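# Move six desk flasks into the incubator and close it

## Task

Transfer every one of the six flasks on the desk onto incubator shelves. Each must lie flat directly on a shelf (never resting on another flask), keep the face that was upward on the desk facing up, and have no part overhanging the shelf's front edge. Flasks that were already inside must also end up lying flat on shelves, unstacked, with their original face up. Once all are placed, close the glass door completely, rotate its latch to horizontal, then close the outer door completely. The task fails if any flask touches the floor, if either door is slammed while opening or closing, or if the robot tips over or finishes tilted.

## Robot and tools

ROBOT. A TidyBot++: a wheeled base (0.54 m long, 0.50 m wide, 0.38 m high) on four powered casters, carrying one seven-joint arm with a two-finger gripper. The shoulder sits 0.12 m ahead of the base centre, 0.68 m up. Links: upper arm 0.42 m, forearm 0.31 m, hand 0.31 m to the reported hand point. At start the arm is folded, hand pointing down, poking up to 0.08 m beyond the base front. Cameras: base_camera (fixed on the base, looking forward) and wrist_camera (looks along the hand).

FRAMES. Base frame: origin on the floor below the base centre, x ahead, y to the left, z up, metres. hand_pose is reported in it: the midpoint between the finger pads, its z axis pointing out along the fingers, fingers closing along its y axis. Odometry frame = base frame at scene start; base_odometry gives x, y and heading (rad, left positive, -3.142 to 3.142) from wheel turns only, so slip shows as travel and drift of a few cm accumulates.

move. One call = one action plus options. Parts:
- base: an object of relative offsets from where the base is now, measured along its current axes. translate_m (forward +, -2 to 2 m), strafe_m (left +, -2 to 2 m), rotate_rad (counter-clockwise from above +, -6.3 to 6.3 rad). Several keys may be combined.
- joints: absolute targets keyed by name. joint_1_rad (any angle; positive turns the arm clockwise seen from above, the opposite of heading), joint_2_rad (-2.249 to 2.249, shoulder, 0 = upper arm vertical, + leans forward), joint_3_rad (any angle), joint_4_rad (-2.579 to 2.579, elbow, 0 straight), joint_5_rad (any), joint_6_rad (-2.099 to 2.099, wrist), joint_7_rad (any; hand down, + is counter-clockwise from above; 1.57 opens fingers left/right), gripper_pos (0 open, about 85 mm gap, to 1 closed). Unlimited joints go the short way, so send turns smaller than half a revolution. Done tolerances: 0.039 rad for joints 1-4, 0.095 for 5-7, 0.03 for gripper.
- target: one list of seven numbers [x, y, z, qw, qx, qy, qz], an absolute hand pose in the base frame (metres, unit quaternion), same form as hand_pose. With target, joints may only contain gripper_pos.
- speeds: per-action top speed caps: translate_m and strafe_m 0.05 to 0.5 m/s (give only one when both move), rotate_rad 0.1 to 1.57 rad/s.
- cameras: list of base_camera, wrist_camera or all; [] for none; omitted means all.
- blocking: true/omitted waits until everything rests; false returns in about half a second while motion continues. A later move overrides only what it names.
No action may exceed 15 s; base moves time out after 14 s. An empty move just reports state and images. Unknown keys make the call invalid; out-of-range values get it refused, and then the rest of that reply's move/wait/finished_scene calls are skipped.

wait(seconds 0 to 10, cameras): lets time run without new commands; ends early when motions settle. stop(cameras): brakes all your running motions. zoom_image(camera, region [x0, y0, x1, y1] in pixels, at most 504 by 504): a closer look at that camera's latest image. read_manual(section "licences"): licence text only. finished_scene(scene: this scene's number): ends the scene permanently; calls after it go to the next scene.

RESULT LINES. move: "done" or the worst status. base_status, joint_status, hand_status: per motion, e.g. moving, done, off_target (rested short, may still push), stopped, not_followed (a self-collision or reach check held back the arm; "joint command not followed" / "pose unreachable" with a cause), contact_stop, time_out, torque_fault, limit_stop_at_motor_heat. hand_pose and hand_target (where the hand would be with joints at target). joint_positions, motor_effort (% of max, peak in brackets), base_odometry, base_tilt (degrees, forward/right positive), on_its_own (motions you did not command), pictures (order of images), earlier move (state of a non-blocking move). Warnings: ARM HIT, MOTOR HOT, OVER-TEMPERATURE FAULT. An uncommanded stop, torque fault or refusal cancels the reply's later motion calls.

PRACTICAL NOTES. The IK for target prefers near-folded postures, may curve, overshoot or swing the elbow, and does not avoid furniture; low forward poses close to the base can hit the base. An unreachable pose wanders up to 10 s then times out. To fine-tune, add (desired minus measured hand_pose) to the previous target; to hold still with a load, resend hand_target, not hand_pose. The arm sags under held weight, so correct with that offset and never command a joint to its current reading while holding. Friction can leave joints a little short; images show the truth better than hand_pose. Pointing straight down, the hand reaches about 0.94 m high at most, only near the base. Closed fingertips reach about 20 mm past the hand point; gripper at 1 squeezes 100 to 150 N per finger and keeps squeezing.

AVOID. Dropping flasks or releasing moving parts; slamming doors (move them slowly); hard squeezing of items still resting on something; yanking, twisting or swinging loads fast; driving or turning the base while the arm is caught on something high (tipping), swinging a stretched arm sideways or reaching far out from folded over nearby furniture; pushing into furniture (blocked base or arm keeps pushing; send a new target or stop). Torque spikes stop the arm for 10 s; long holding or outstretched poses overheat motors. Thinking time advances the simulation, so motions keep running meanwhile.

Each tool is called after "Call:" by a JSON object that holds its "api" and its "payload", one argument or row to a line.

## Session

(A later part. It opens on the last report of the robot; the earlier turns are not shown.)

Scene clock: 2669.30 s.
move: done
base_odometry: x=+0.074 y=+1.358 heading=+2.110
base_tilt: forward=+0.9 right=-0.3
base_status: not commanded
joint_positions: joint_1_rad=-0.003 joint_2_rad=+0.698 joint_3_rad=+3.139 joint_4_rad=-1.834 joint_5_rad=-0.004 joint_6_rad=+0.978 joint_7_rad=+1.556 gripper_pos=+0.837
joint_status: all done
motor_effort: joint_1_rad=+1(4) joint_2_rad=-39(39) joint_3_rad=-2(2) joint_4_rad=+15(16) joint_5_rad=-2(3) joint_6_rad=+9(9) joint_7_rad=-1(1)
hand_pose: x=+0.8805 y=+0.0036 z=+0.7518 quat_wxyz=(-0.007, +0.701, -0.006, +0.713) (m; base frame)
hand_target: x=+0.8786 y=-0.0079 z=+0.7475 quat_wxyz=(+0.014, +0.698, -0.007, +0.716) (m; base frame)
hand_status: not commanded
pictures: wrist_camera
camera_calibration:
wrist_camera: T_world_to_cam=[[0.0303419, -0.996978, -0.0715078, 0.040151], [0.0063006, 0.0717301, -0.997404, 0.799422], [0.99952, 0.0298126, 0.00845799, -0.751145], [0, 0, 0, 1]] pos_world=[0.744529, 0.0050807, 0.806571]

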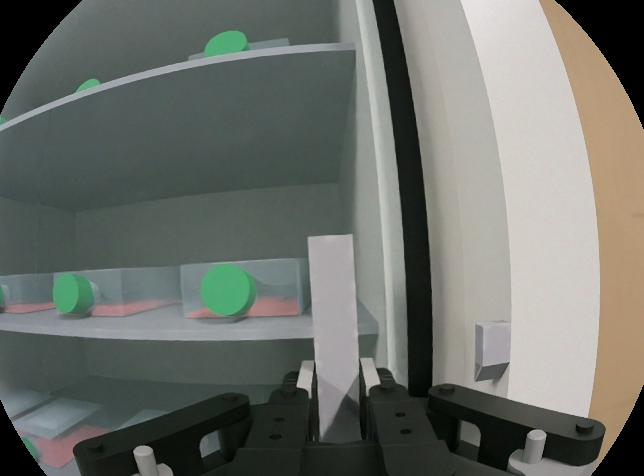

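Call:
{"api": "move", "payload": {
  "joints": {"joint_7_rad": 1.97},
  "cameras": ["wrist_camera"]
}}

Call:
{"api": "move", "payload": {
  "joints": {"joint_7_rad": 2.37},
  "cameras": ["wrist_camera"]
}}

Scene clock: 2674.73 s.
move: done
base_odometry: x=+0.074 y=+1.358 heading=+2.110
base_tilt: forward=+0.8 right=-0.3
base_status: not commanded
joint_positions: joint_1_rad=-0.003 joint_2_rad=+0.698 joint_3_rad=+3.139 joint_4_rad=-1.834 joint_5_rad=-0.005 joint_6_rad=+0.978 joint_7_rad=+1.901 gripper_pos=+0.837
joint_status: all done
motor_effort: joint_1_rad=-1(3) joint_2_rad=-39(39) joint_3_rad=-3(3) joint_4_rad=+15(15) joint_5_rad=+1(2) joint_6_rad=+9(9) joint_7_rad=+1(1)
hand_pose: x=+0.8805 y=+0.0033 z=+0.7519 quat_wxyz=(+0.115, +0.692, +0.114, +0.704) (m; base frame)
hand_target: x=+0.8786 y=-0.0079 z=+0.7475 quat_wxyz=(+0.146, +0.687, +0.122, +0.701) (m; base frame)
hand_status: not commanded
pictures: wrist_camera
camera_calibration:
wrist_camera: T_world_to_cam=[[0.0236839, -0.962831, 0.269065, -0.210462], [0.00624907, -0.268993, -0.963122, 0.775026], [0.9997, 0.0244919, -0.000354015, -0.744727], [0, 0, 0, 1]] pos_world=[0.744645, 0.0240773, 0.802809]

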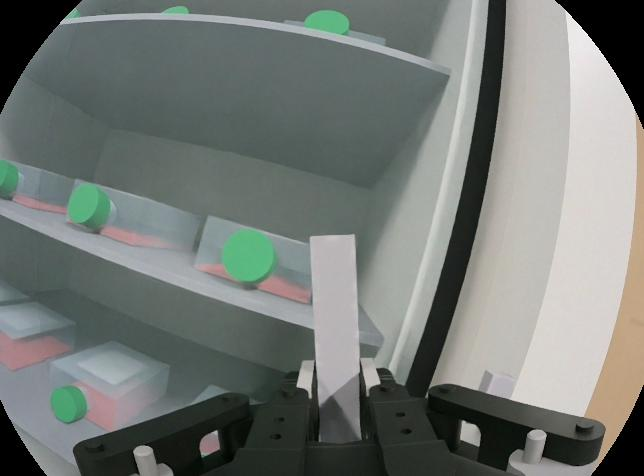

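Scene clock: 2675.87 s.
move: done
base_odometry: x=+0.074 y=+1.358 heading=+2.110
base_tilt: forward=+0.8 right=-0.3
base_status: not commanded
joint_positions: joint_1_rad=-0.002 joint_2_rad=+0.698 joint_3_rad=+3.139 joint_4_rad=-1.834 joint_5_rad=-0.005 joint_6_rad=+0.979 joint_7_rad=+2.295 gripper_pos=+0.837
joint_status: all done
motor_effort: joint_1_rad=-2(4) joint_2_rad=-37(39) joint_3_rad=-4(4) joint_4_rad=+14(15) joint_5_rad=+1(1) joint_6_rad=+9(9) joint_7_rad=+0(1)
hand_pose: x=+0.8805 y=+0.0029 z=+0.7522 quat_wxyz=(+0.251, +0.656, +0.247, +0.668) (m; base frame)
hand_target: x=+0.8786 y=-0.0079 z=+0.7475 quat_wxyz=(+0.282, +0.649, +0.256, +0.659) (m; base frame)
hand_status: not commanded
pictures: wrist_camera
camera_calibration:
wrist_camera: T_world_to_cam=[[0.0165019, -0.785859, 0.618186, -0.467813], [0.00361679, -0.618219, -0.785997, 0.645134], [0.999857, 0.0152063, -0.00735948, -0.739485], [0, 0, 0, 1]] pos_world=[0.744766, 0.0424446, 0.790827]

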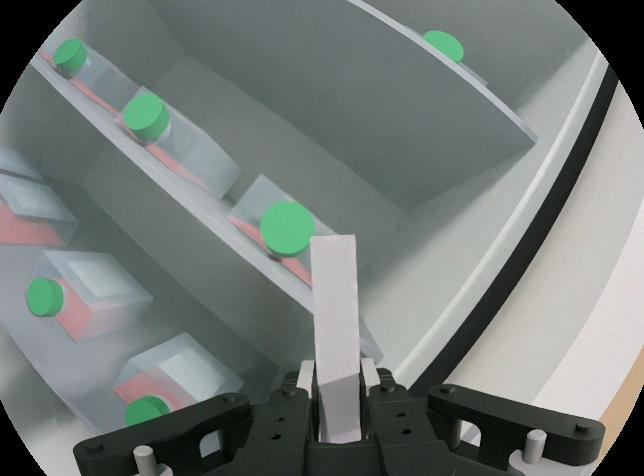

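Call:
{"api": "move", "payload": {
  "joints": {"joint_7_rad": 2.8},
  "cameras": ["wrist_camera"]
}}

Call:
{"api": "move", "payload": {
  "joints": {"joint_7_rad": 3.16},
  "cameras": ["wrist_camera"]
}}

Scene clock: 2681.73 s.
move: done
base_odometry: x=+0.074 y=+1.358 heading=+2.110
base_tilt: forward=+0.9 right=-0.3
base_status: not commanded
joint_positions: joint_1_rad=-0.001 joint_2_rad=+0.698 joint_3_rad=+3.139 joint_4_rad=-1.834 joint_5_rad=-0.005 joint_6_rad=+0.981 joint_7_rad=+2.725 gripper_pos=+0.837
joint_status: all done
motor_effort: joint_1_rad=-3(4) joint_2_rad=-37(38) joint_3_rad=-4(4) joint_4_rad=+13(15) joint_5_rad=+1(1) joint_6_rad=+8(9) joint_7_rad=+0(1)
hand_pose: x=+0.8805 y=+0.0024 z=+0.7528 quat_wxyz=(+0.389, +0.588, +0.380, +0.599) (m; base frame)
hand_target: x=+0.8786 y=-0.0079 z=+0.7475 quat_wxyz=(+0.416, +0.580, +0.388, +0.583) (m; base frame)
hand_status: not commanded
pictures: wrist_camera
camera_calibration:
wrist_camera: T_world_to_cam=[[0.00959951, -0.456592, 0.889625, -0.667575], [-0.00210062, -0.889673, -0.456594, 0.403061], [0.999952, 0.00251432, -0.00949955, -0.737971], [0, 0, 0, 1]] pos_world=[0.745191, 0.0556391, 0.770916]

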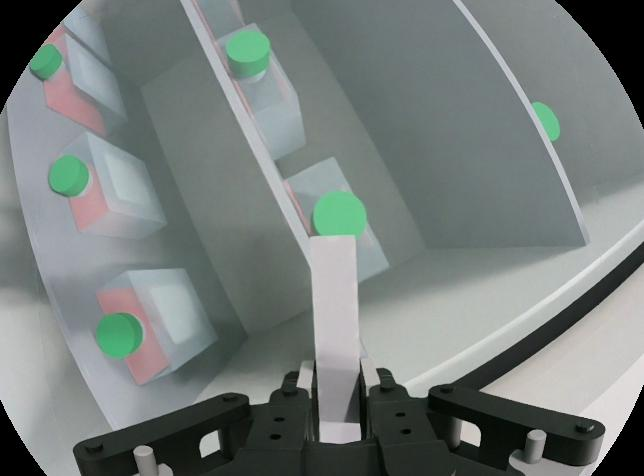

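Scene clock: 2682.83 s.
move: done
base_odometry: x=+0.074 y=+1.358 heading=+2.110
base_tilt: forward=+0.8 right=-0.3
base_status: not commanded
joint_positions: joint_1_rad=-0.001 joint_2_rad=+0.698 joint_3_rad=+3.139 joint_4_rad=-1.834 joint_5_rad=-0.005 joint_6_rad=+0.983 joint_7_rad=+3.089 gripper_pos=+0.837
joint_status: all done
motor_effort: joint_1_rad=-2(5) joint_2_rad=-37(37) joint_3_rad=-4(4) joint_4_rad=+13(14) joint_5_rad=+1(1) joint_6_rad=+8(8) joint_7_rad=+0(1)
hand_pose: x=+0.8805 y=+0.0022 z=+0.7535 quat_wxyz=(+0.491, +0.508, +0.480, +0.519) (m; base frame)
hand_target: x=+0.8786 y=-0.0079 z=+0.7475 quat_wxyz=(+0.514, +0.501, +0.486, +0.499) (m; base frame)
hand_status: not commanded
pictures: wrist_camera
camera_calibration:
wrist_camera: T_world_to_cam=[[0.00570043, -0.109979, 0.993918, -0.744223], [-0.00915559, -0.993898, -0.109924, 0.148482], [0.999942, -0.00847328, -0.00667257, -0.739951], [0, 0, 0, 1]] pos_world=[0.74551, 0.0594574, 0.75108]

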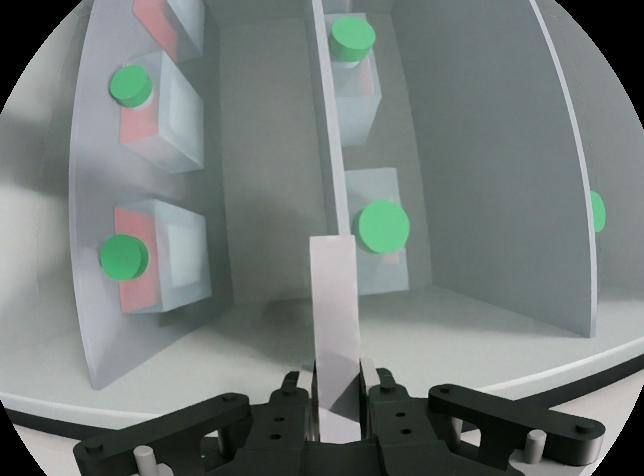

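Call:
{"api": "move", "payload": {
  "joints": {"joint_7_rad": 3.22},
  "cameras": []
}}

Call:
{"api": "move", "payload": {
  "joints": {"joint_7_rad": 3.26},
  "cameras": ["wrist_camera"]
}}

Scene clock: 2687.10 s.
move: done
base_odometry: x=+0.074 y=+1.358 heading=+2.110
base_tilt: forward=+0.8 right=-0.3
base_status: not commanded
joint_positions: joint_1_rad=-0.001 joint_2_rad=+0.698 joint_3_rad=+3.139 joint_4_rad=-1.834 joint_5_rad=-0.005 joint_6_rad=+0.984 joint_7_rad=+3.154 gripper_pos=+0.837
joint_status: all done
motor_effort: joint_1_rad=-1(3) joint_2_rad=-37(37) joint_3_rad=-2(4) joint_4_rad=+14(15) joint_5_rad=+1(2) joint_6_rad=+8(8) joint_7_rad=+2(2)
hand_pose: x=+0.8805 y=+0.0022 z=+0.7536 quat_wxyz=(+0.508, +0.493, +0.496, +0.503) (m; base frame)
hand_target: x=+0.8786 y=-0.0079 z=+0.7475 quat_wxyz=(+0.529, +0.486, +0.501, +0.484) (m; base frame)
hand_status: not commanded
pictures: none
No camera images: "cameras" was empty.

Scene clock: 2687.57 s.
move: done
base_odometry: x=+0.074 y=+1.358 heading=+2.110
base_tilt: forward=+0.8 right=-0.3
base_status: not commanded
joint_positions: joint_1_rad=-0.001 joint_2_rad=+0.698 joint_3_rad=+3.139 joint_4_rad=-1.834 joint_5_rad=-0.005 joint_6_rad=+0.984 joint_7_rad=+3.184 gripper_pos=+0.837
joint_status: all done
motor_effort: joint_1_rad=+1(2) joint_2_rad=-37(37) joint_3_rad=+1(2) joint_4_rad=+14(15) joint_5_rad=+1(2) joint_6_rad=+8(8) joint_7_rad=+4(4)
hand_pose: x=+0.8805 y=+0.0021 z=+0.7536 quat_wxyz=(+0.515, +0.485, +0.503, +0.496) (m; base frame)
hand_target: x=+0.8786 y=-0.0079 z=+0.7475 quat_wxyz=(+0.538, +0.476, +0.510, +0.473) (m; base frame)
hand_status: not commanded
pictures: wrist_camera
camera_calibration:
wrist_camera: T_world_to_cam=[[0.00535327, -0.0155426, 0.999865, -0.748706], [-0.0117442, -0.999811, -0.0154789, 0.0794299], [0.999917, -0.0116597, -0.0055348, -0.740835], [0, 0, 0, 1]] pos_world=[0.745714, 0.0591402, 0.745734]

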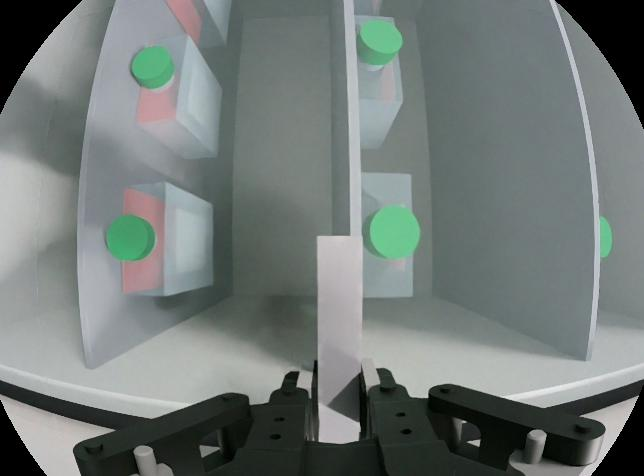

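Call:
{"api": "move", "payload": {
  "joints": {"gripper_pos": 0.7},
  "cameras": []
}}

Call:
{"api": "move", "payload": {
  "joints": {"gripper_pos": 0.4},
  "cameras": ["wrist_camera"]
}}

Call:
{"api": "move", "payload": {
  "base": {"translate_m": -0.1},
  "speeds": {"translate_m": 0.1},
  "cameras": ["wrist_camera"]
}}

Scene clock: 2693.23 s.
move: done
base_odometry: x=+0.074 y=+1.358 heading=+2.110
base_tilt: forward=+0.8 right=-0.3
base_status: not commanded
joint_positions: joint_1_rad=-0.001 joint_2_rad=+0.698 joint_3_rad=+3.139 joint_4_rad=-1.834 joint_5_rad=-0.006 joint_6_rad=+0.984 joint_7_rad=+3.201 gripper_pos=+0.700
joint_status: all done
motor_effort: joint_1_rad=+0(2) joint_2_rad=-39(39) joint_3_rad=-2(2) joint_4_rad=+14(15) joint_5_rad=+0(1) joint_6_rad=+9(9) joint_7_rad=+0(4)
hand_pose: x=+0.8805 y=+0.0020 z=+0.7535 quat_wxyz=(+0.520, +0.481, +0.507, +0.491) (m; base frame)
hand_target: x=+0.8786 y=-0.0079 z=+0.7475 quat_wxyz=(+0.538, +0.476, +0.510, +0.473) (m; base frame)
hand_status: not commanded
pictures: none
No camera images: "cameras" was empty.

Scene clock: 2693.93 s.
move: done
base_odometry: x=+0.074 y=+1.358 heading=+2.110
base_tilt: forward=+0.8 right=-0.3
base_status: not commanded
joint_positions: joint_1_rad=-0.001 joint_2_rad=+0.698 joint_3_rad=+3.139 joint_4_rad=-1.834 joint_5_rad=-0.006 joint_6_rad=+0.984 joint_7_rad=+3.201 gripper_pos=+0.400
joint_status: all done
motor_effort: joint_1_rad=+1(1) joint_2_rad=-39(39) joint_3_rad=-2(2) joint_4_rad=+14(15) joint_5_rad=+0(1) joint_6_rad=+9(9) joint_7_rad=+0(0)
hand_pose: x=+0.8805 y=+0.0020 z=+0.7535 quat_wxyz=(+0.520, +0.481, +0.507, +0.491) (m; base frame)
hand_target: x=+0.8786 y=-0.0079 z=+0.7475 quat_wxyz=(+0.538, +0.476, +0.510, +0.473) (m; base frame)
hand_status: not commanded
pictures: wrist_camera
camera_calibration:
wrist_camera: T_world_to_cam=[[0.00553384, 0.00125262, 0.999984, -0.748799], [-0.0122069, -0.999925, 0.00132009, 0.0672156], [0.99991, -0.012214, -0.00551813, -0.740817], [0, 0, 0, 1]] pos_world=[0.745714, 0.0591002, 0.74461]

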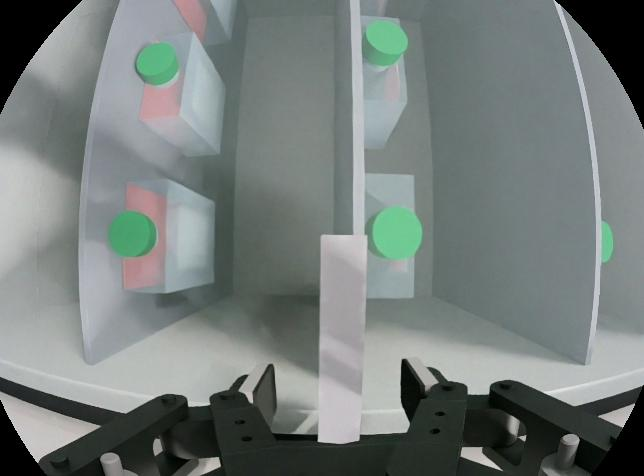

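Scene clock: 2695.50 s.
move: done
base_odometry: x=+0.125 y=+1.272 heading=+2.110
base_tilt: forward=+0.8 right=-0.3
base_status: done
joint_positions: joint_1_rad=-0.001 joint_2_rad=+0.699 joint_3_rad=+3.139 joint_4_rad=-1.836 joint_5_rad=-0.006 joint_6_rad=+0.984 joint_7_rad=+3.201 gripper_pos=+0.400
joint_status: not commanded
motor_effort: joint_1_rad=+0(3) joint_2_rad=-39(42) joint_3_rad=-2(3) joint_4_rad=+15(16) joint_5_rad=-1(1) joint_6_rad=+9(10) joint_7_rad=+0(0)
hand_pose: x=+0.8801 y=+0.0020 z=+0.7520 quat_wxyz=(+0.519, +0.482, +0.508, +0.491) (m; base frame)
hand_target: x=+0.8786 y=-0.0079 z=+0.7475 quat_wxyz=(+0.538, +0.476, +0.510, +0.473) (m; base frame)
hand_status: not commanded
pictures: wrist_camera
camera_calibration:
wrist_camera: T_world_to_cam=[[0.00793339, 0.00122535, 0.999968, -0.749471], [-0.0122037, -0.999925, 0.00132212, 0.0672083], [0.999894, -0.0122138, -0.00791783, -0.738621], [0, 0, 0, 1]] pos_world=[0.745309, 0.0591003, 0.74351]

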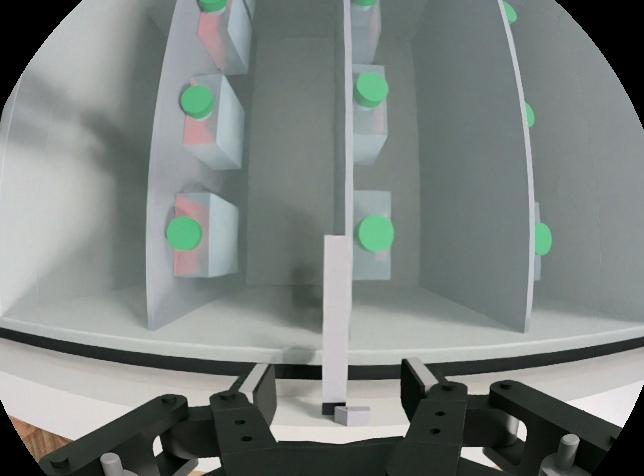

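Call:
{"api": "move", "payload": {
  "base": {"translate_m": -0.15},
  "joints": {"joint_7_rad": 1.63},
  "speeds": {"translate_m": 0.15},
  "cameras": ["wrist_camera"]
}}

Call:
{"api": "zoom_image", "payload": {
  "camera": "wrist_camera",
  "region": [260, 200, 520, 400]
}}

Scene clock: 2704.63 s.
move: done
base_odometry: x=+0.202 y=+1.143 heading=+2.110
base_tilt: forward=+0.8 right=-0.3
base_status: done
joint_positions: joint_1_rad=-0.001 joint_2_rad=+0.699 joint_3_rad=+3.139 joint_4_rad=-1.837 joint_5_rad=-0.006 joint_6_rad=+0.984 joint_7_rad=+1.704 gripper_pos=+0.400
joint_status: all done
motor_effort: joint_1_rad=+0(2) joint_2_rad=-39(41) joint_3_rad=-2(2) joint_4_rad=+14(15) joint_5_rad=-1(1) joint_6_rad=+9(10) joint_7_rad=+0(1)
hand_pose: x=+0.8799 y=+0.0020 z=+0.7511 quat_wxyz=(+0.047, +0.699, +0.045, +0.712) (m; base frame)
hand_target: x=+0.8786 y=-0.0079 z=+0.7475 quat_wxyz=(+0.025, +0.698, +0.004, +0.716) (m; base frame)
hand_status: not commanded
pictures: wrist_camera
camera_calibration:
wrist_camera: T_world_to_cam=[[0.0248705, -0.996817, 0.0757396, -0.0672109], [0.00764017, -0.0755713, -0.997111, 0.797738], [0.999661, 0.0253773, 0.00573636, -0.748617], [0, 0, 0, 1]] pos_world=[0.74394, 0.012287, 0.804819]

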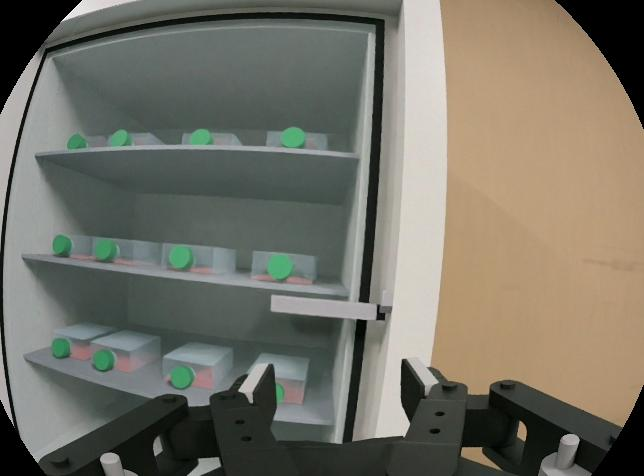

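Scaled by 1.938.

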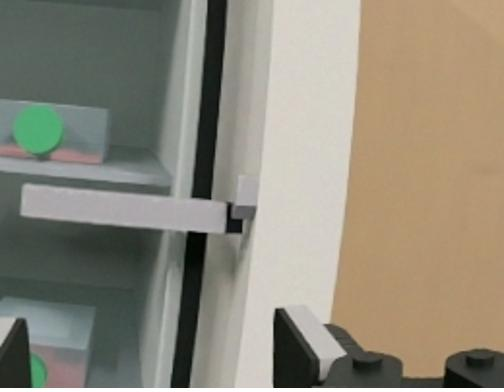

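Call:
{"api": "move", "payload": {
  "base": {"translate_m": -0.35},
  "joints": {"joint_1_rad": 0.0, "joint_2_rad": -0.5, "joint_3_rad": 3.1416, "joint_4_rad": -2.2, "joint_5_rad": -0.035, "joint_6_rad": -1.2, "joint_7_rad": 1.63, "gripper_pos": 1.0},
  "speeds": {"translate_m": 0.3},
  "cameras": ["base_camera"]
}}

Scene clock: 2748.07 s.
move: done
base_odometry: x=+0.381 y=+0.842 heading=+2.110
base_tilt: forward=+0.8 right=-0.3
base_status: done
joint_positions: joint_1_rad=-0.001 joint_2_rad=-0.487 joint_3_rad=+3.139 joint_4_rad=-2.186 joint_5_rad=-0.006 joint_6_rad=-1.161 joint_7_rad=+1.704 gripper_pos=+0.999
joint_status: all done
motor_effort: joint_1_rad=+1(2) joint_2_rad=-1(42) joint_3_rad=+0(2) joint_4_rad=+18(20) joint_5_rad=+0(1) joint_6_rad=+3(11) joint_7_rad=+0(1)
hand_pose: x=+0.3204 y=+0.0036 z=+0.7144 quat_wxyz=(+0.007, +0.988, +0.067, +0.140) (m; base frame)
hand_target: x=+0.3035 y=+0.0115 z=+0.7085 quat_wxyz=(-0.013, +0.992, +0.025, +0.121) (m; base frame)
hand_status: not commanded
pictures: base_camera

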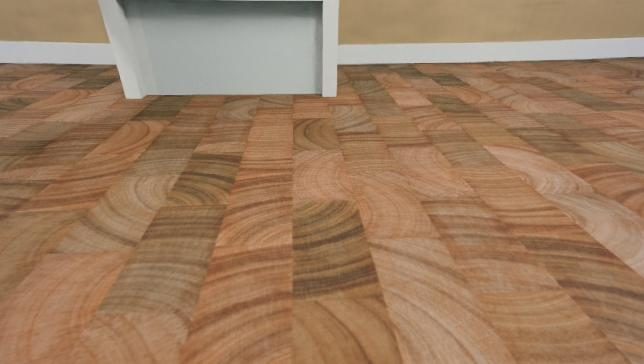

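Call:
{"api": "move", "payload": {
  "base": {"translate_m": 0.0, "strafe_m": 0.55, "rotate_rad": 1.0},
  "cameras": ["base_camera"]
}}

Scene clock: 2762.93 s.
move: done
base_odometry: x=-0.091 y=+0.560 heading=+3.110
base_tilt: forward=+0.8 right=-0.3
base_status: done
joint_positions: joint_1_rad=-0.001 joint_2_rad=-0.488 joint_3_rad=+3.139 joint_4_rad=-2.186 joint_5_rad=-0.006 joint_6_rad=-1.166 joint_7_rad=+1.704 gripper_pos=+0.999
joint_status: not commanded
motor_effort: joint_1_rad=+1(2) joint_2_rad=-1(3) joint_3_rad=-1(3) joint_4_rad=+18(19) joint_5_rad=+0(2) joint_6_rad=+3(3) joint_7_rad=+0(0)
hand_pose: x=+0.3189 y=+0.0036 z=+0.7140 quat_wxyz=(+0.007, +0.988, +0.067, +0.138) (m; base frame)
hand_target: x=+0.3035 y=+0.0115 z=+0.7085 quat_wxyz=(-0.013, +0.992, +0.025, +0.121) (m; base frame)
hand_status: not commanded
pictures: base_camera

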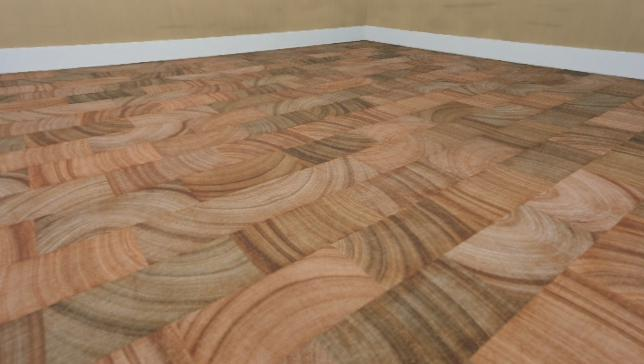

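Call:
{"api": "move", "payload": {
  "base": {"translate_m": 0.99, "strafe_m": 0.42, "rotate_rad": -2.868},
  "cameras": ["base_camera", "wrist_camera"]
}}

Scene clock: 2780.00 s.
move: done
base_odometry: x=-1.093 y=+0.171 heading=+0.241
base_tilt: forward=+0.8 right=-0.3
base_status: done
joint_positions: joint_1_rad=-0.001 joint_2_rad=-0.494 joint_3_rad=+3.139 joint_4_rad=-2.188 joint_5_rad=-0.006 joint_6_rad=-1.170 joint_7_rad=+1.704 gripper_pos=+0.999
joint_status: not commanded
motor_effort: joint_1_rad=+1(2) joint_2_rad=-1(2) joint_3_rad=-1(1) joint_4_rad=+18(19) joint_5_rad=+0(1) joint_6_rad=+3(4) joint_7_rad=+0(1)
hand_pose: x=+0.3168 y=+0.0036 z=+0.7142 quat_wxyz=(+0.007, +0.988, +0.067, +0.138) (m; base frame)
hand_target: x=+0.3035 y=+0.0115 z=+0.7085 quat_wxyz=(-0.013, +0.992, +0.025, +0.121) (m; base frame)
hand_status: not commanded
pictures: base_camera, wrist_camera
camera_calibration:
wrist_camera: T_world_to_cam=[[0.0868097, -0.996181, -0.00935431, -0.00778053], [-0.961189, -0.0812847, -0.263646, 0.548367], [0.261879, 0.0318783, -0.964574, 0.741239], [0, 0, 0, 1]] pos_world=[0.333644, 0.0131936, 0.859482]

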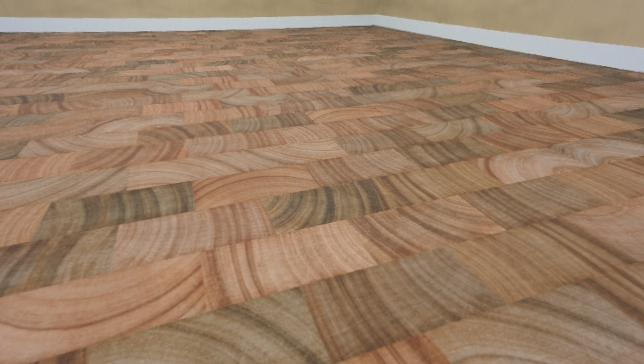

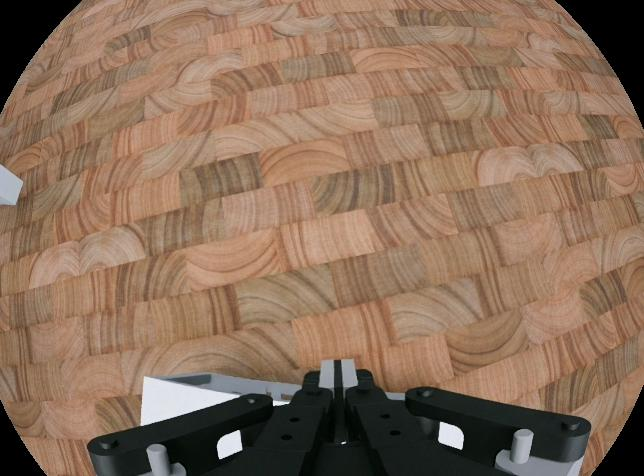

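Call:
{"api": "move", "payload": {
  "base": {"translate_m": -0.256, "strafe_m": 0.894},
  "cameras": ["base_camera", "wrist_camera"]
}}

Scene clock: 2788.43 s.
move: done
base_odometry: x=-1.556 y=+0.978 heading=+0.242
base_tilt: forward=+0.8 right=-0.3
base_status: done
joint_positions: joint_1_rad=-0.001 joint_2_rad=-0.494 joint_3_rad=+3.139 joint_4_rad=-2.188 joint_5_rad=-0.006 joint_6_rad=-1.170 joint_7_rad=+1.704 gripper_pos=+0.999
joint_status: not commanded
motor_effort: joint_1_rad=+0(2) joint_2_rad=-1(2) joint_3_rad=-1(2) joint_4_rad=+17(18) joint_5_rad=+0(2) joint_6_rad=+3(3) joint_7_rad=+0(1)
hand_pose: x=+0.3168 y=+0.0036 z=+0.7142 quat_wxyz=(+0.007, +0.988, +0.067, +0.138) (m; base frame)
hand_target: x=+0.3035 y=+0.0115 z=+0.7085 quat_wxyz=(-0.013, +0.992, +0.025, +0.121) (m; base frame)
hand_status: not commanded
pictures: base_camera, wrist_camera
camera_calibration:
wrist_camera: T_world_to_cam=[[0.0868097, -0.996181, -0.00935431, -0.00778053], [-0.961189, -0.0812847, -0.263646, 0.548367], [0.261879, 0.0318783, -0.964574, 0.741239], [0, 0, 0, 1]] pos_world=[0.333644, 0.0131936, 0.859482]

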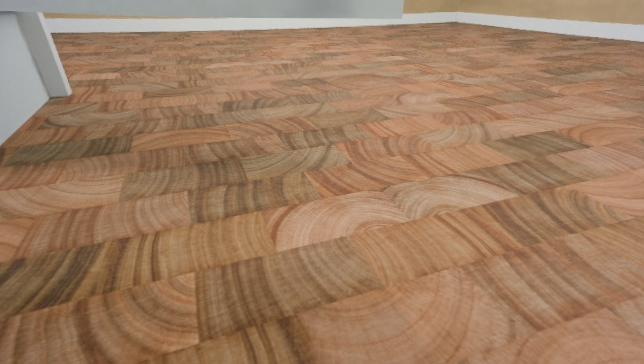

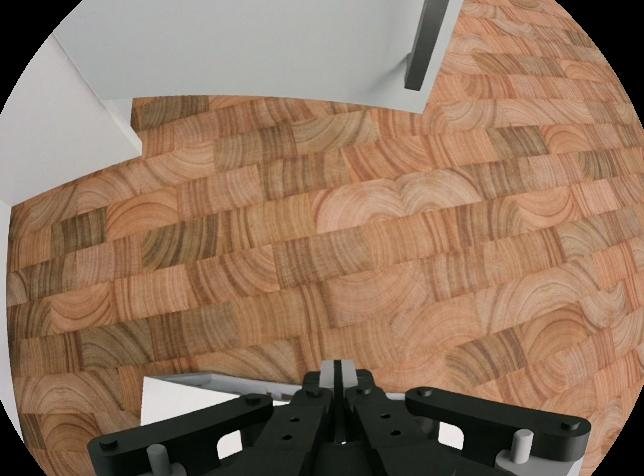

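Call:
{"api": "zoom_image", "payload": {
  "camera": "base_camera",
  "region": [0, 0, 200, 200]
}}

Call:
{"api": "zoom_image", "payload": {
  "camera": "wrist_camera",
  "region": [0, 0, 500, 250]
}}

Scaled by 2.520.

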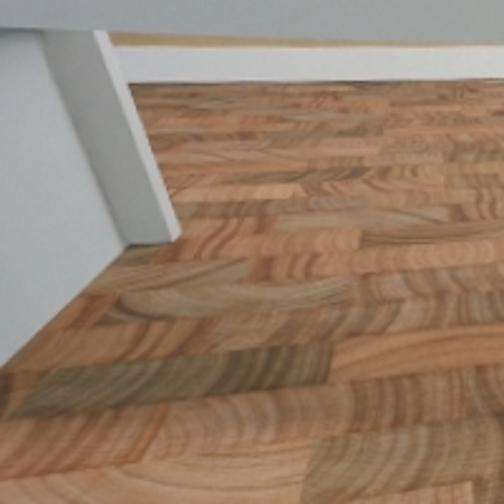

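Scaled by 1.008.

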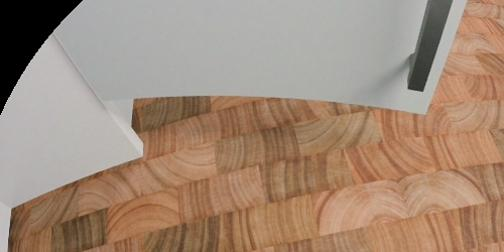

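Call:
{"api": "zoom_image", "payload": {
  "camera": "base_camera",
  "region": [380, 0, 644, 100]
}}

Scaled by 1.909.

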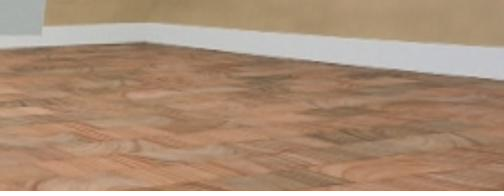

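Call:
{"api": "move", "payload": {
  "joints": {"joint_1_rad": 0.0, "joint_2_rad": -0.007, "joint_3_rad": 3.1416, "joint_4_rad": -1.63, "joint_5_rad": -0.035, "joint_6_rad": -0.45, "joint_7_rad": 1.63, "gripper_pos": 1.0},
  "cameras": ["wrist_camera"]
}}

Scene clock: 2864.37 s.
move: done
base_odometry: x=-1.556 y=+0.978 heading=+0.242
base_tilt: forward=+0.8 right=-0.3
base_status: not commanded
joint_positions: joint_1_rad=-0.001 joint_2_rad=-0.022 joint_3_rad=+3.139 joint_4_rad=-1.649 joint_5_rad=-0.006 joint_6_rad=-0.488 joint_7_rad=+1.704 gripper_pos=+0.999
joint_status: all done
motor_effort: joint_1_rad=+1(1) joint_2_rad=-21(22) joint_3_rad=-1(2) joint_4_rad=+21(22) joint_5_rad=+0(2) joint_6_rad=+8(8) joint_7_rad=+0(1)
hand_pose: x=+0.6898 y=+0.0041 z=+0.9236 quat_wxyz=(+0.030, +0.869, +0.058, +0.490) (m; base frame)
hand_target: x=+0.7029 y=+0.0061 z=+0.9364 quat_wxyz=(+0.001, +0.860, +0.016, +0.509) (m; base frame)
hand_status: not commanded
pictures: wrist_camera
camera_calibration:
wrist_camera: T_world_to_cam=[[0.0682538, -0.996496, 0.0483529, -0.0781977], [-0.524865, -0.0770824, -0.847688, 1.2006], [0.848445, 0.0324792, -0.528287, 0.0379601], [0, 0, 0, 1]] pos_world=[0.603283, 0.0133884, 1.04157]

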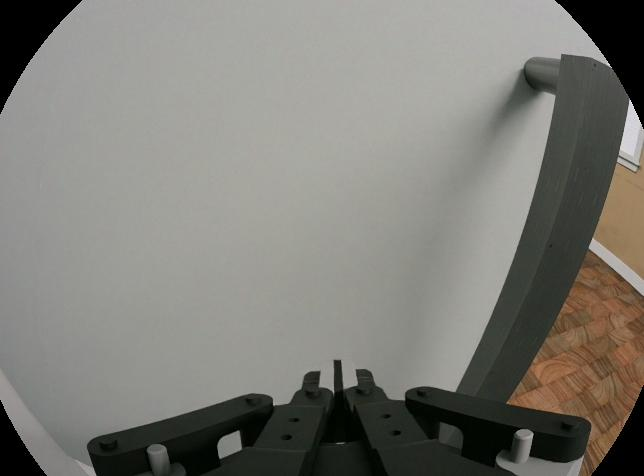

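Call:
{"api": "move", "payload": {
  "base": {"translate_m": 0.045, "strafe_m": 0.04},
  "speeds": {"translate_m": 0.1},
  "cameras": ["wrist_camera"]
}}

Scene clock: 2883.10 s.
move: done
base_odometry: x=-1.522 y=+1.028 heading=+0.242
base_tilt: forward=+0.8 right=-0.3
base_status: done
joint_positions: joint_1_rad=-0.001 joint_2_rad=-0.017 joint_3_rad=+3.139 joint_4_rad=-1.648 joint_5_rad=-0.006 joint_6_rad=-0.484 joint_7_rad=+1.704 gripper_pos=+0.999
joint_status: not commanded
motor_effort: joint_1_rad=+1(2) joint_2_rad=-21(23) joint_3_rad=-1(3) joint_4_rad=+20(22) joint_5_rad=-1(1) joint_6_rad=+8(8) joint_7_rad=+0(0)
hand_pose: x=+0.6918 y=+0.0041 z=+0.9225 quat_wxyz=(+0.030, +0.869, +0.058, +0.490) (m; base frame)
hand_target: x=+0.7029 y=+0.0061 z=+0.9364 quat_wxyz=(+0.001, +0.860, +0.016, +0.509) (m; base frame)
hand_status: not commanded
pictures: wrist_camera
camera_calibration:
wrist_camera: T_world_to_cam=[[0.0682354, -0.996496, 0.0483769, -0.0782948], [-0.524559, -0.0770813, -0.847877, 1.20073], [0.848635, 0.0324787, -0.527981, 0.0352488], [0, 0, 0, 1]] pos_world=[0.605282, 0.0133884, 1.04047]

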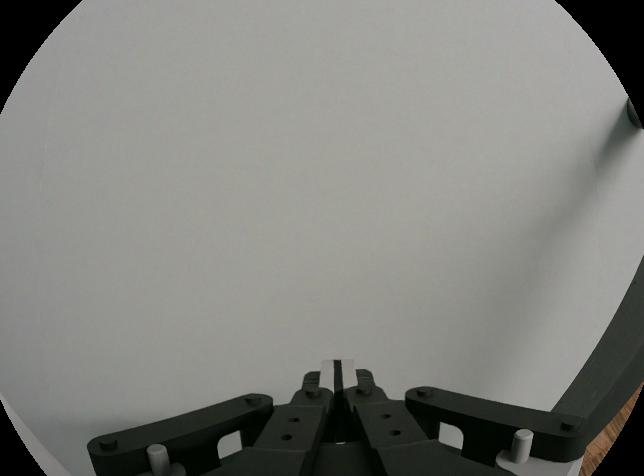

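Call:
{"api": "move", "payload": {
  "base": {"translate_m": 0.17, "strafe_m": -0.16, "rotate_rad": 0.26},
  "speeds": {"translate_m": 0.12, "rotate_rad": 0.13},
  "cameras": ["wrist_camera"]
}}

Scene clock: 2890.30 s.
move: done
base_odometry: x=-1.318 y=+0.913 heading=+0.503
base_tilt: forward=+0.8 right=-0.2
base_status: done
joint_positions: joint_1_rad=-0.001 joint_2_rad=-0.017 joint_3_rad=+3.139 joint_4_rad=-1.646 joint_5_rad=-0.006 joint_6_rad=-0.479 joint_7_rad=+1.704 gripper_pos=+0.999
joint_status: not commanded
motor_effort: joint_1_rad=+1(2) joint_2_rad=-21(23) joint_3_rad=-1(3) joint_4_rad=+21(26) joint_5_rad=+0(1) joint_6_rad=+8(14) joint_7_rad=+0(1)
hand_pose: x=+0.6931 y=+0.0039 z=+0.9247 quat_wxyz=(+0.030, +0.868, +0.058, +0.493) (m; base frame)
hand_target: x=+0.7029 y=+0.0061 z=+0.9364 quat_wxyz=(+0.001, +0.860, +0.016, +0.509) (m; base frame)
hand_status: not commanded
pictures: wrist_camera
camera_calibration:
wrist_camera: T_world_to_cam=[[0.0675663, -0.996521, 0.0488011, -0.078554], [-0.519168, -0.0768856, -0.851207, 1.20268], [0.851997, 0.0321769, -0.522557, 0.0279622], [0, 0, 0, 1]] pos_world=[0.605876, 0.0132882, 1.04217]

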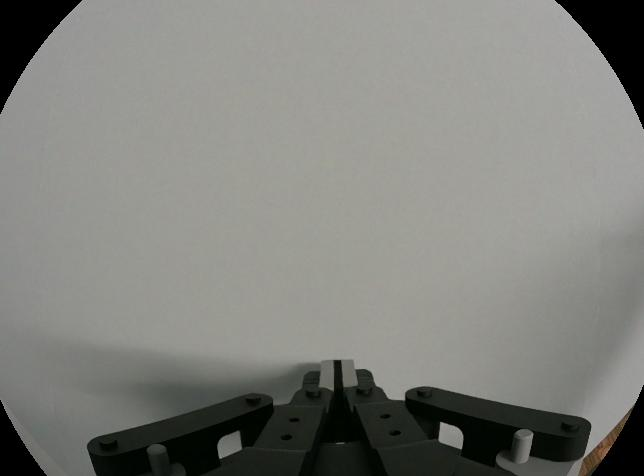

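Call:
{"api": "move", "payload": {
  "base": {"translate_m": 0.17, "strafe_m": -0.16, "rotate_rad": 0.26},
  "speeds": {"translate_m": 0.12, "rotate_rad": 0.13},
  "cameras": ["wrist_camera"]
}}

Scene clock: 2898.70 s.
move: done
base_odometry: x=-1.092 y=+0.855 heading=+0.764
base_tilt: forward=+0.8 right=-0.3
base_status: done
joint_positions: joint_1_rad=-0.001 joint_2_rad=-0.017 joint_3_rad=+3.140 joint_4_rad=-1.645 joint_5_rad=-0.006 joint_6_rad=-0.476 joint_7_rad=+1.704 gripper_pos=+0.999
joint_status: not commanded
motor_effort: joint_1_rad=+1(2) joint_2_rad=-21(23) joint_3_rad=-1(4) joint_4_rad=+21(25) joint_5_rad=-1(1) joint_6_rad=+8(14) joint_7_rad=+0(0)
hand_pose: x=+0.6939 y=+0.0035 z=+0.9262 quat_wxyz=(+0.030, +0.867, +0.057, +0.495) (m; base frame)
hand_target: x=+0.7029 y=+0.0061 z=+0.9364 quat_wxyz=(+0.001, +0.860, +0.016, +0.509) (m; base frame)
hand_status: not commanded
pictures: wrist_camera
camera_calibration:
wrist_camera: T_world_to_cam=[[0.0666999, -0.996563, 0.049126, -0.0787403], [-0.515749, -0.0765833, -0.85331, 1.20386], [0.854139, 0.031579, -0.519084, 0.0233809], [0, 0, 0, 1]] pos_world=[0.606173, 0.0129879, 1.04327]

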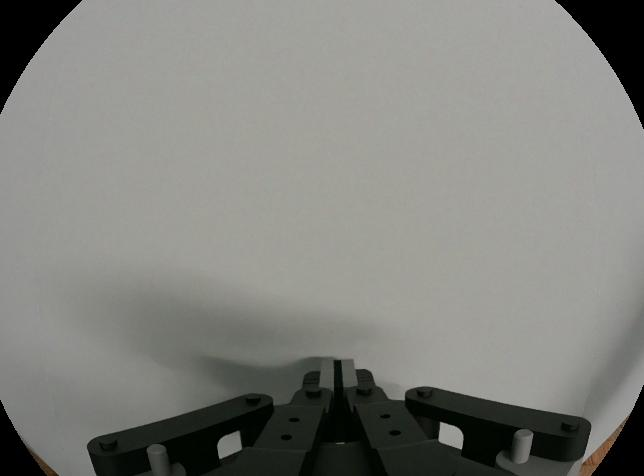

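Call:
{"api": "move", "payload": {
  "base": {"translate_m": 0.17, "strafe_m": -0.16, "rotate_rad": 0.26},
  "speeds": {"translate_m": 0.12, "rotate_rad": 0.13},
  "cameras": ["wrist_camera"]
}}

Call:
{"api": "move", "payload": {
  "base": {"translate_m": 0.17, "strafe_m": -0.16, "rotate_rad": 0.26},
  "speeds": {"translate_m": 0.12, "rotate_rad": 0.13},
  "cameras": ["base_camera", "wrist_camera"]
}}

Scene clock: 2907.57 s.
move: done
base_odometry: x=-0.859 y=+0.857 heading=+1.024
base_tilt: forward=+0.8 right=-0.3
base_status: done
joint_positions: joint_1_rad=+0.000 joint_2_rad=-0.017 joint_3_rad=+3.140 joint_4_rad=-1.644 joint_5_rad=-0.006 joint_6_rad=-0.474 joint_7_rad=+1.704 gripper_pos=+0.999
joint_status: not commanded
motor_effort: joint_1_rad=+1(4) joint_2_rad=-21(23) joint_3_rad=-1(5) joint_4_rad=+20(24) joint_5_rad=+0(2) joint_6_rad=+8(14) joint_7_rad=+0(1)
hand_pose: x=+0.6942 y=+0.0029 z=+0.9277 quat_wxyz=(+0.031, +0.866, +0.057, +0.496) (m; base frame)
hand_target: x=+0.7029 y=+0.0061 z=+0.9364 quat_wxyz=(+0.001, +0.860, +0.016, +0.509) (m; base frame)
hand_status: not commanded
pictures: wrist_camera
camera_calibration:
wrist_camera: T_world_to_cam=[[0.0654399, -0.996637, 0.0493092, -0.078818], [-0.512744, -0.0759773, -0.855173, 1.20491], [0.856044, 0.0306794, -0.515992, 0.0197373], [0, 0, 0, 1]] pos_world=[0.606072, 0.0123872, 1.04448]

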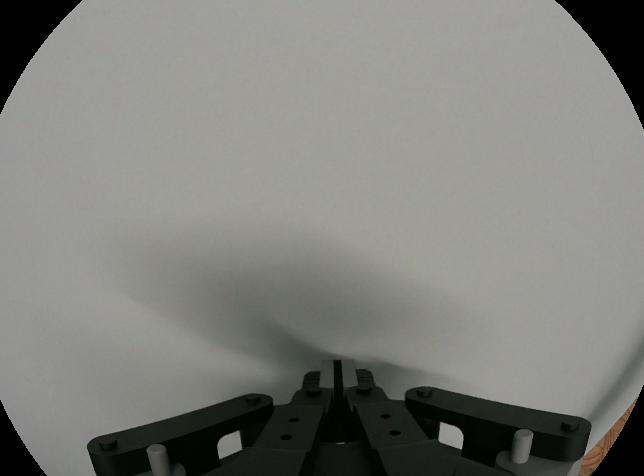

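Scene clock: 2910.13 s.
move: done
base_odometry: x=-0.634 y=+0.919 heading=+1.285
base_tilt: forward=+0.8 right=-0.2
base_status: done
joint_positions: joint_1_rad=+0.000 joint_2_rad=-0.018 joint_3_rad=+3.141 joint_4_rad=-1.643 joint_5_rad=-0.006 joint_6_rad=-0.474 joint_7_rad=+1.704 gripper_pos=+0.999
joint_status: not commanded
motor_effort: joint_1_rad=+1(3) joint_2_rad=-21(23) joint_3_rad=-1(5) joint_4_rad=+20(25) joint_5_rad=+0(2) joint_6_rad=+8(14) joint_7_rad=+0(1)
hand_pose: x=+0.6942 y=+0.0026 z=+0.9286 quat_wxyz=(+0.031, +0.865, +0.057, +0.497) (m; base frame)
hand_target: x=+0.7029 y=+0.0061 z=+0.9364 quat_wxyz=(+0.001, +0.860, +0.016, +0.509) (m; base frame)
hand_status: not commanded
pictures: base_camera, wrist_camera
camera_calibration:
wrist_camera: T_world_to_cam=[[0.0648499, -0.996673, 0.0493797, -0.078755], [-0.511177, -0.0756774, -0.856137, 1.20545], [0.857026, 0.0302787, -0.514383, 0.0180059], [0, 0, 0, 1]] pos_world=[0.605872, 0.0121868, 1.04518]

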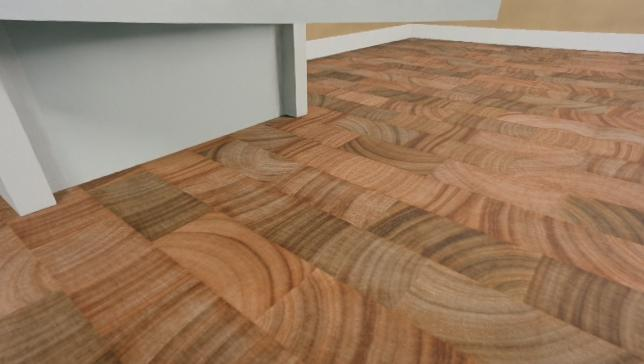

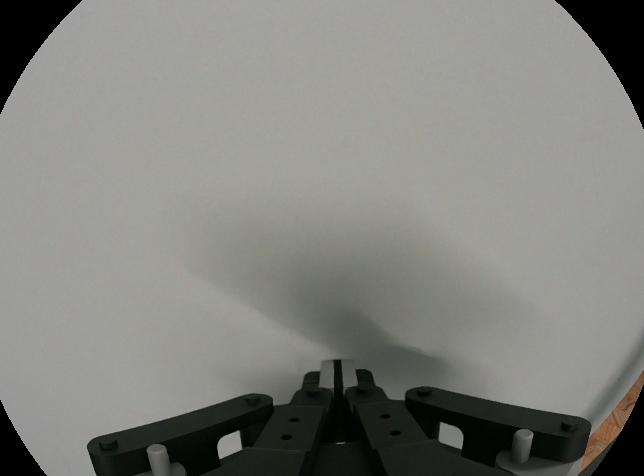

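Call:
{"api": "move", "payload": {
  "base": {"translate_m": 0.163, "strafe_m": -0.161, "rotate_rad": 0.26},
  "speeds": {"translate_m": 0.12, "rotate_rad": 0.13},
  "cameras": []
}}

Call:
{"api": "move", "payload": {
  "base": {"translate_m": 0.163, "strafe_m": -0.161, "rotate_rad": 0.26},
  "speeds": {"translate_m": 0.12, "rotate_rad": 0.13},
  "cameras": ["base_camera", "wrist_camera"]
}}

Scene clock: 2923.63 s.
move: done
base_odometry: x=-0.433 y=+1.030 heading=+1.545
base_tilt: forward=+0.8 right=-0.3
base_status: done
joint_positions: joint_1_rad=+0.000 joint_2_rad=-0.019 joint_3_rad=+3.141 joint_4_rad=-1.643 joint_5_rad=-0.006 joint_6_rad=-0.474 joint_7_rad=+1.704 gripper_pos=+0.999
joint_status: not commanded
motor_effort: joint_1_rad=+0(2) joint_2_rad=-21(22) joint_3_rad=-1(3) joint_4_rad=+21(24) joint_5_rad=+0(1) joint_6_rad=+8(13) joint_7_rad=+0(0)
hand_pose: x=+0.6940 y=+0.0026 z=+0.9289 quat_wxyz=(+0.031, +0.865, +0.057, +0.497) (m; base frame)
hand_target: x=+0.7029 y=+0.0061 z=+0.9364 quat_wxyz=(+0.001, +0.860, +0.016, +0.509) (m; base frame)
hand_status: not commanded
pictures: none
No camera images: "cameras" was empty.

Scene clock: 2926.13 s.
move: done
base_odometry: x=-0.268 y=+1.189 heading=+1.804
base_tilt: forward=+0.8 right=-0.2
base_status: done
joint_positions: joint_1_rad=+0.000 joint_2_rad=-0.019 joint_3_rad=+3.141 joint_4_rad=-1.643 joint_5_rad=-0.006 joint_6_rad=-0.474 joint_7_rad=+1.704 gripper_pos=+0.999
joint_status: not commanded
motor_effort: joint_1_rad=+1(2) joint_2_rad=-21(23) joint_3_rad=-1(3) joint_4_rad=+21(25) joint_5_rad=+0(1) joint_6_rad=+8(13) joint_7_rad=+0(1)
hand_pose: x=+0.6940 y=+0.0025 z=+0.9289 quat_wxyz=(+0.031, +0.865, +0.057, +0.497) (m; base frame)
hand_target: x=+0.7029 y=+0.0061 z=+0.9364 quat_wxyz=(+0.001, +0.860, +0.016, +0.509) (m; base frame)
hand_status: not commanded
pictures: base_camera, wrist_camera
camera_calibration:
wrist_camera: T_world_to_cam=[[0.0647548, -0.996675, 0.0494462, -0.0788684], [-0.510992, -0.075679, -0.856248, 1.2056], [0.857143, 0.0301795, -0.514194, 0.0180665], [0, 0, 0, 1]] pos_world=[0.605671, 0.0120869, 1.04548]

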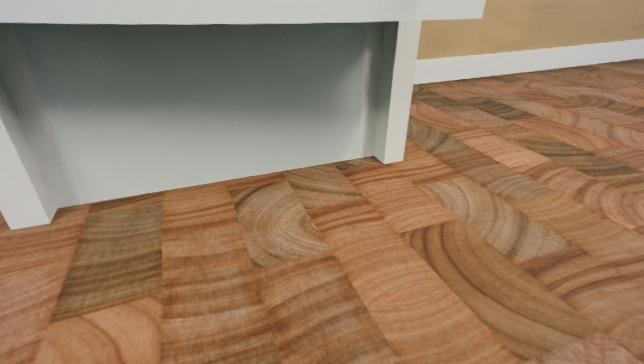

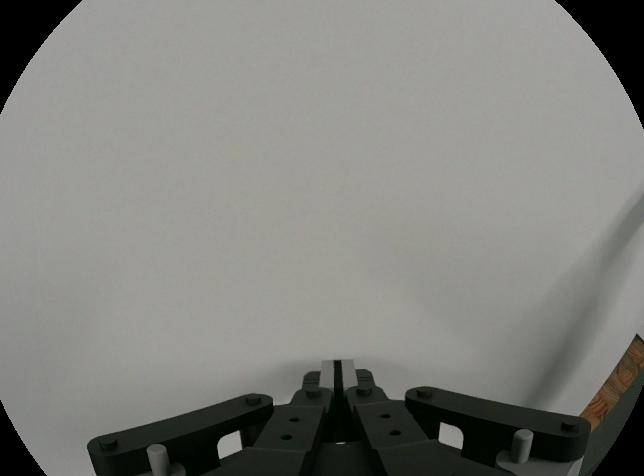

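Call:
{"api": "move", "payload": {
  "base": {"translate_m": 0.057, "strafe_m": -0.067, "rotate_rad": 0.10},
  "speeds": {"translate_m": 0.09, "rotate_rad": 0.1},
  "cameras": ["base_camera"]
}}

Scene clock: 2941.37 s.
move: done
base_odometry: x=-0.216 y=+1.260 heading=+1.904
base_tilt: forward=+0.8 right=-0.3
base_status: done
joint_positions: joint_1_rad=+0.000 joint_2_rad=-0.016 joint_3_rad=+3.141 joint_4_rad=-1.642 joint_5_rad=-0.006 joint_6_rad=-0.470 joint_7_rad=+1.704 gripper_pos=+0.999
joint_status: not commanded
motor_effort: joint_1_rad=+0(3) joint_2_rad=-21(23) joint_3_rad=-1(3) joint_4_rad=+21(23) joint_5_rad=+0(1) joint_6_rad=+8(12) joint_7_rad=+0(0)
hand_pose: x=+0.6956 y=+0.0025 z=+0.9288 quat_wxyz=(+0.031, +0.865, +0.057, +0.498) (m; base frame)
hand_target: x=+0.7029 y=+0.0061 z=+0.9364 quat_wxyz=(+0.001, +0.860, +0.016, +0.509) (m; base frame)
hand_status: not commanded
pictures: base_camera

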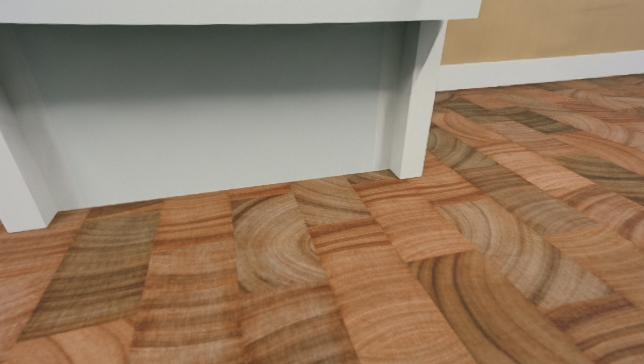

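Call:
{"api": "move", "payload": {
  "base": {"translate_m": 0.045, "strafe_m": -0.054, "rotate_rad": 0.08},
  "speeds": {"translate_m": 0.08, "rotate_rad": 0.1},
  "cameras": ["base_camera", "wrist_camera"]
}}

Scene clock: 2952.03 s.
move: done
base_odometry: x=-0.180 y=+1.320 heading=+1.985
base_tilt: forward=+0.8 right=-0.3
base_status: done
joint_positions: joint_1_rad=-0.002 joint_2_rad=-0.062 joint_3_rad=+3.137 joint_4_rad=-1.665 joint_5_rad=-0.008 joint_6_rad=-0.516 joint_7_rad=+1.704 gripper_pos=+0.999
joint_status: not commanded
motor_effort: joint_1_rad=+0(6) joint_2_rad=-9(22) joint_3_rad=+0(6) joint_4_rad=+27(29) joint_5_rad=+0(3) joint_6_rad=+18(21) joint_7_rad=+0(1)
hand_pose: x=+0.6727 y=+0.0063 z=+0.9290 quat_wxyz=(+0.028, +0.870, +0.059, +0.488) (m; base frame)
hand_target: x=+0.7029 y=+0.0061 z=+0.9364 quat_wxyz=(+0.001, +0.860, +0.016, +0.509) (m; base frame)
hand_status: not commanded
pictures: base_camera, wrist_camera
camera_calibration:
wrist_camera: T_world_to_cam=[[0.0717261, -0.996368, 0.0458899, -0.075118], [-0.528587, -0.0769875, -0.845381, 1.19675], [0.845844, 0.0363791, -0.532189, 0.0605266], [0, 0, 0, 1]] pos_world=[0.586779, 0.015088, 1.04737]

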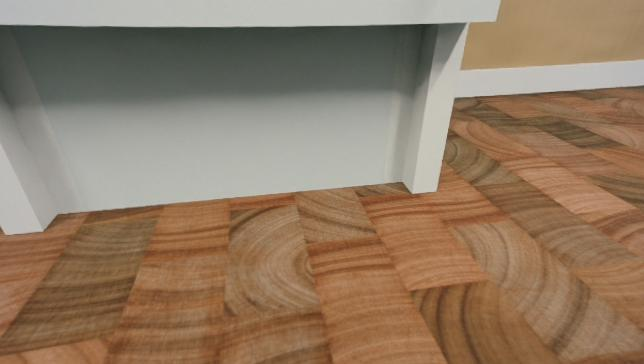

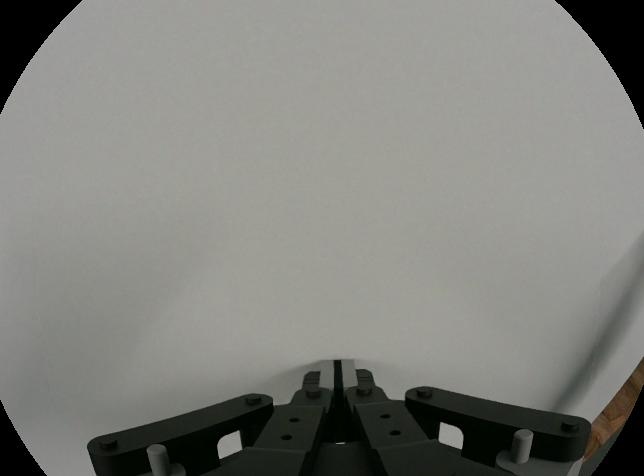

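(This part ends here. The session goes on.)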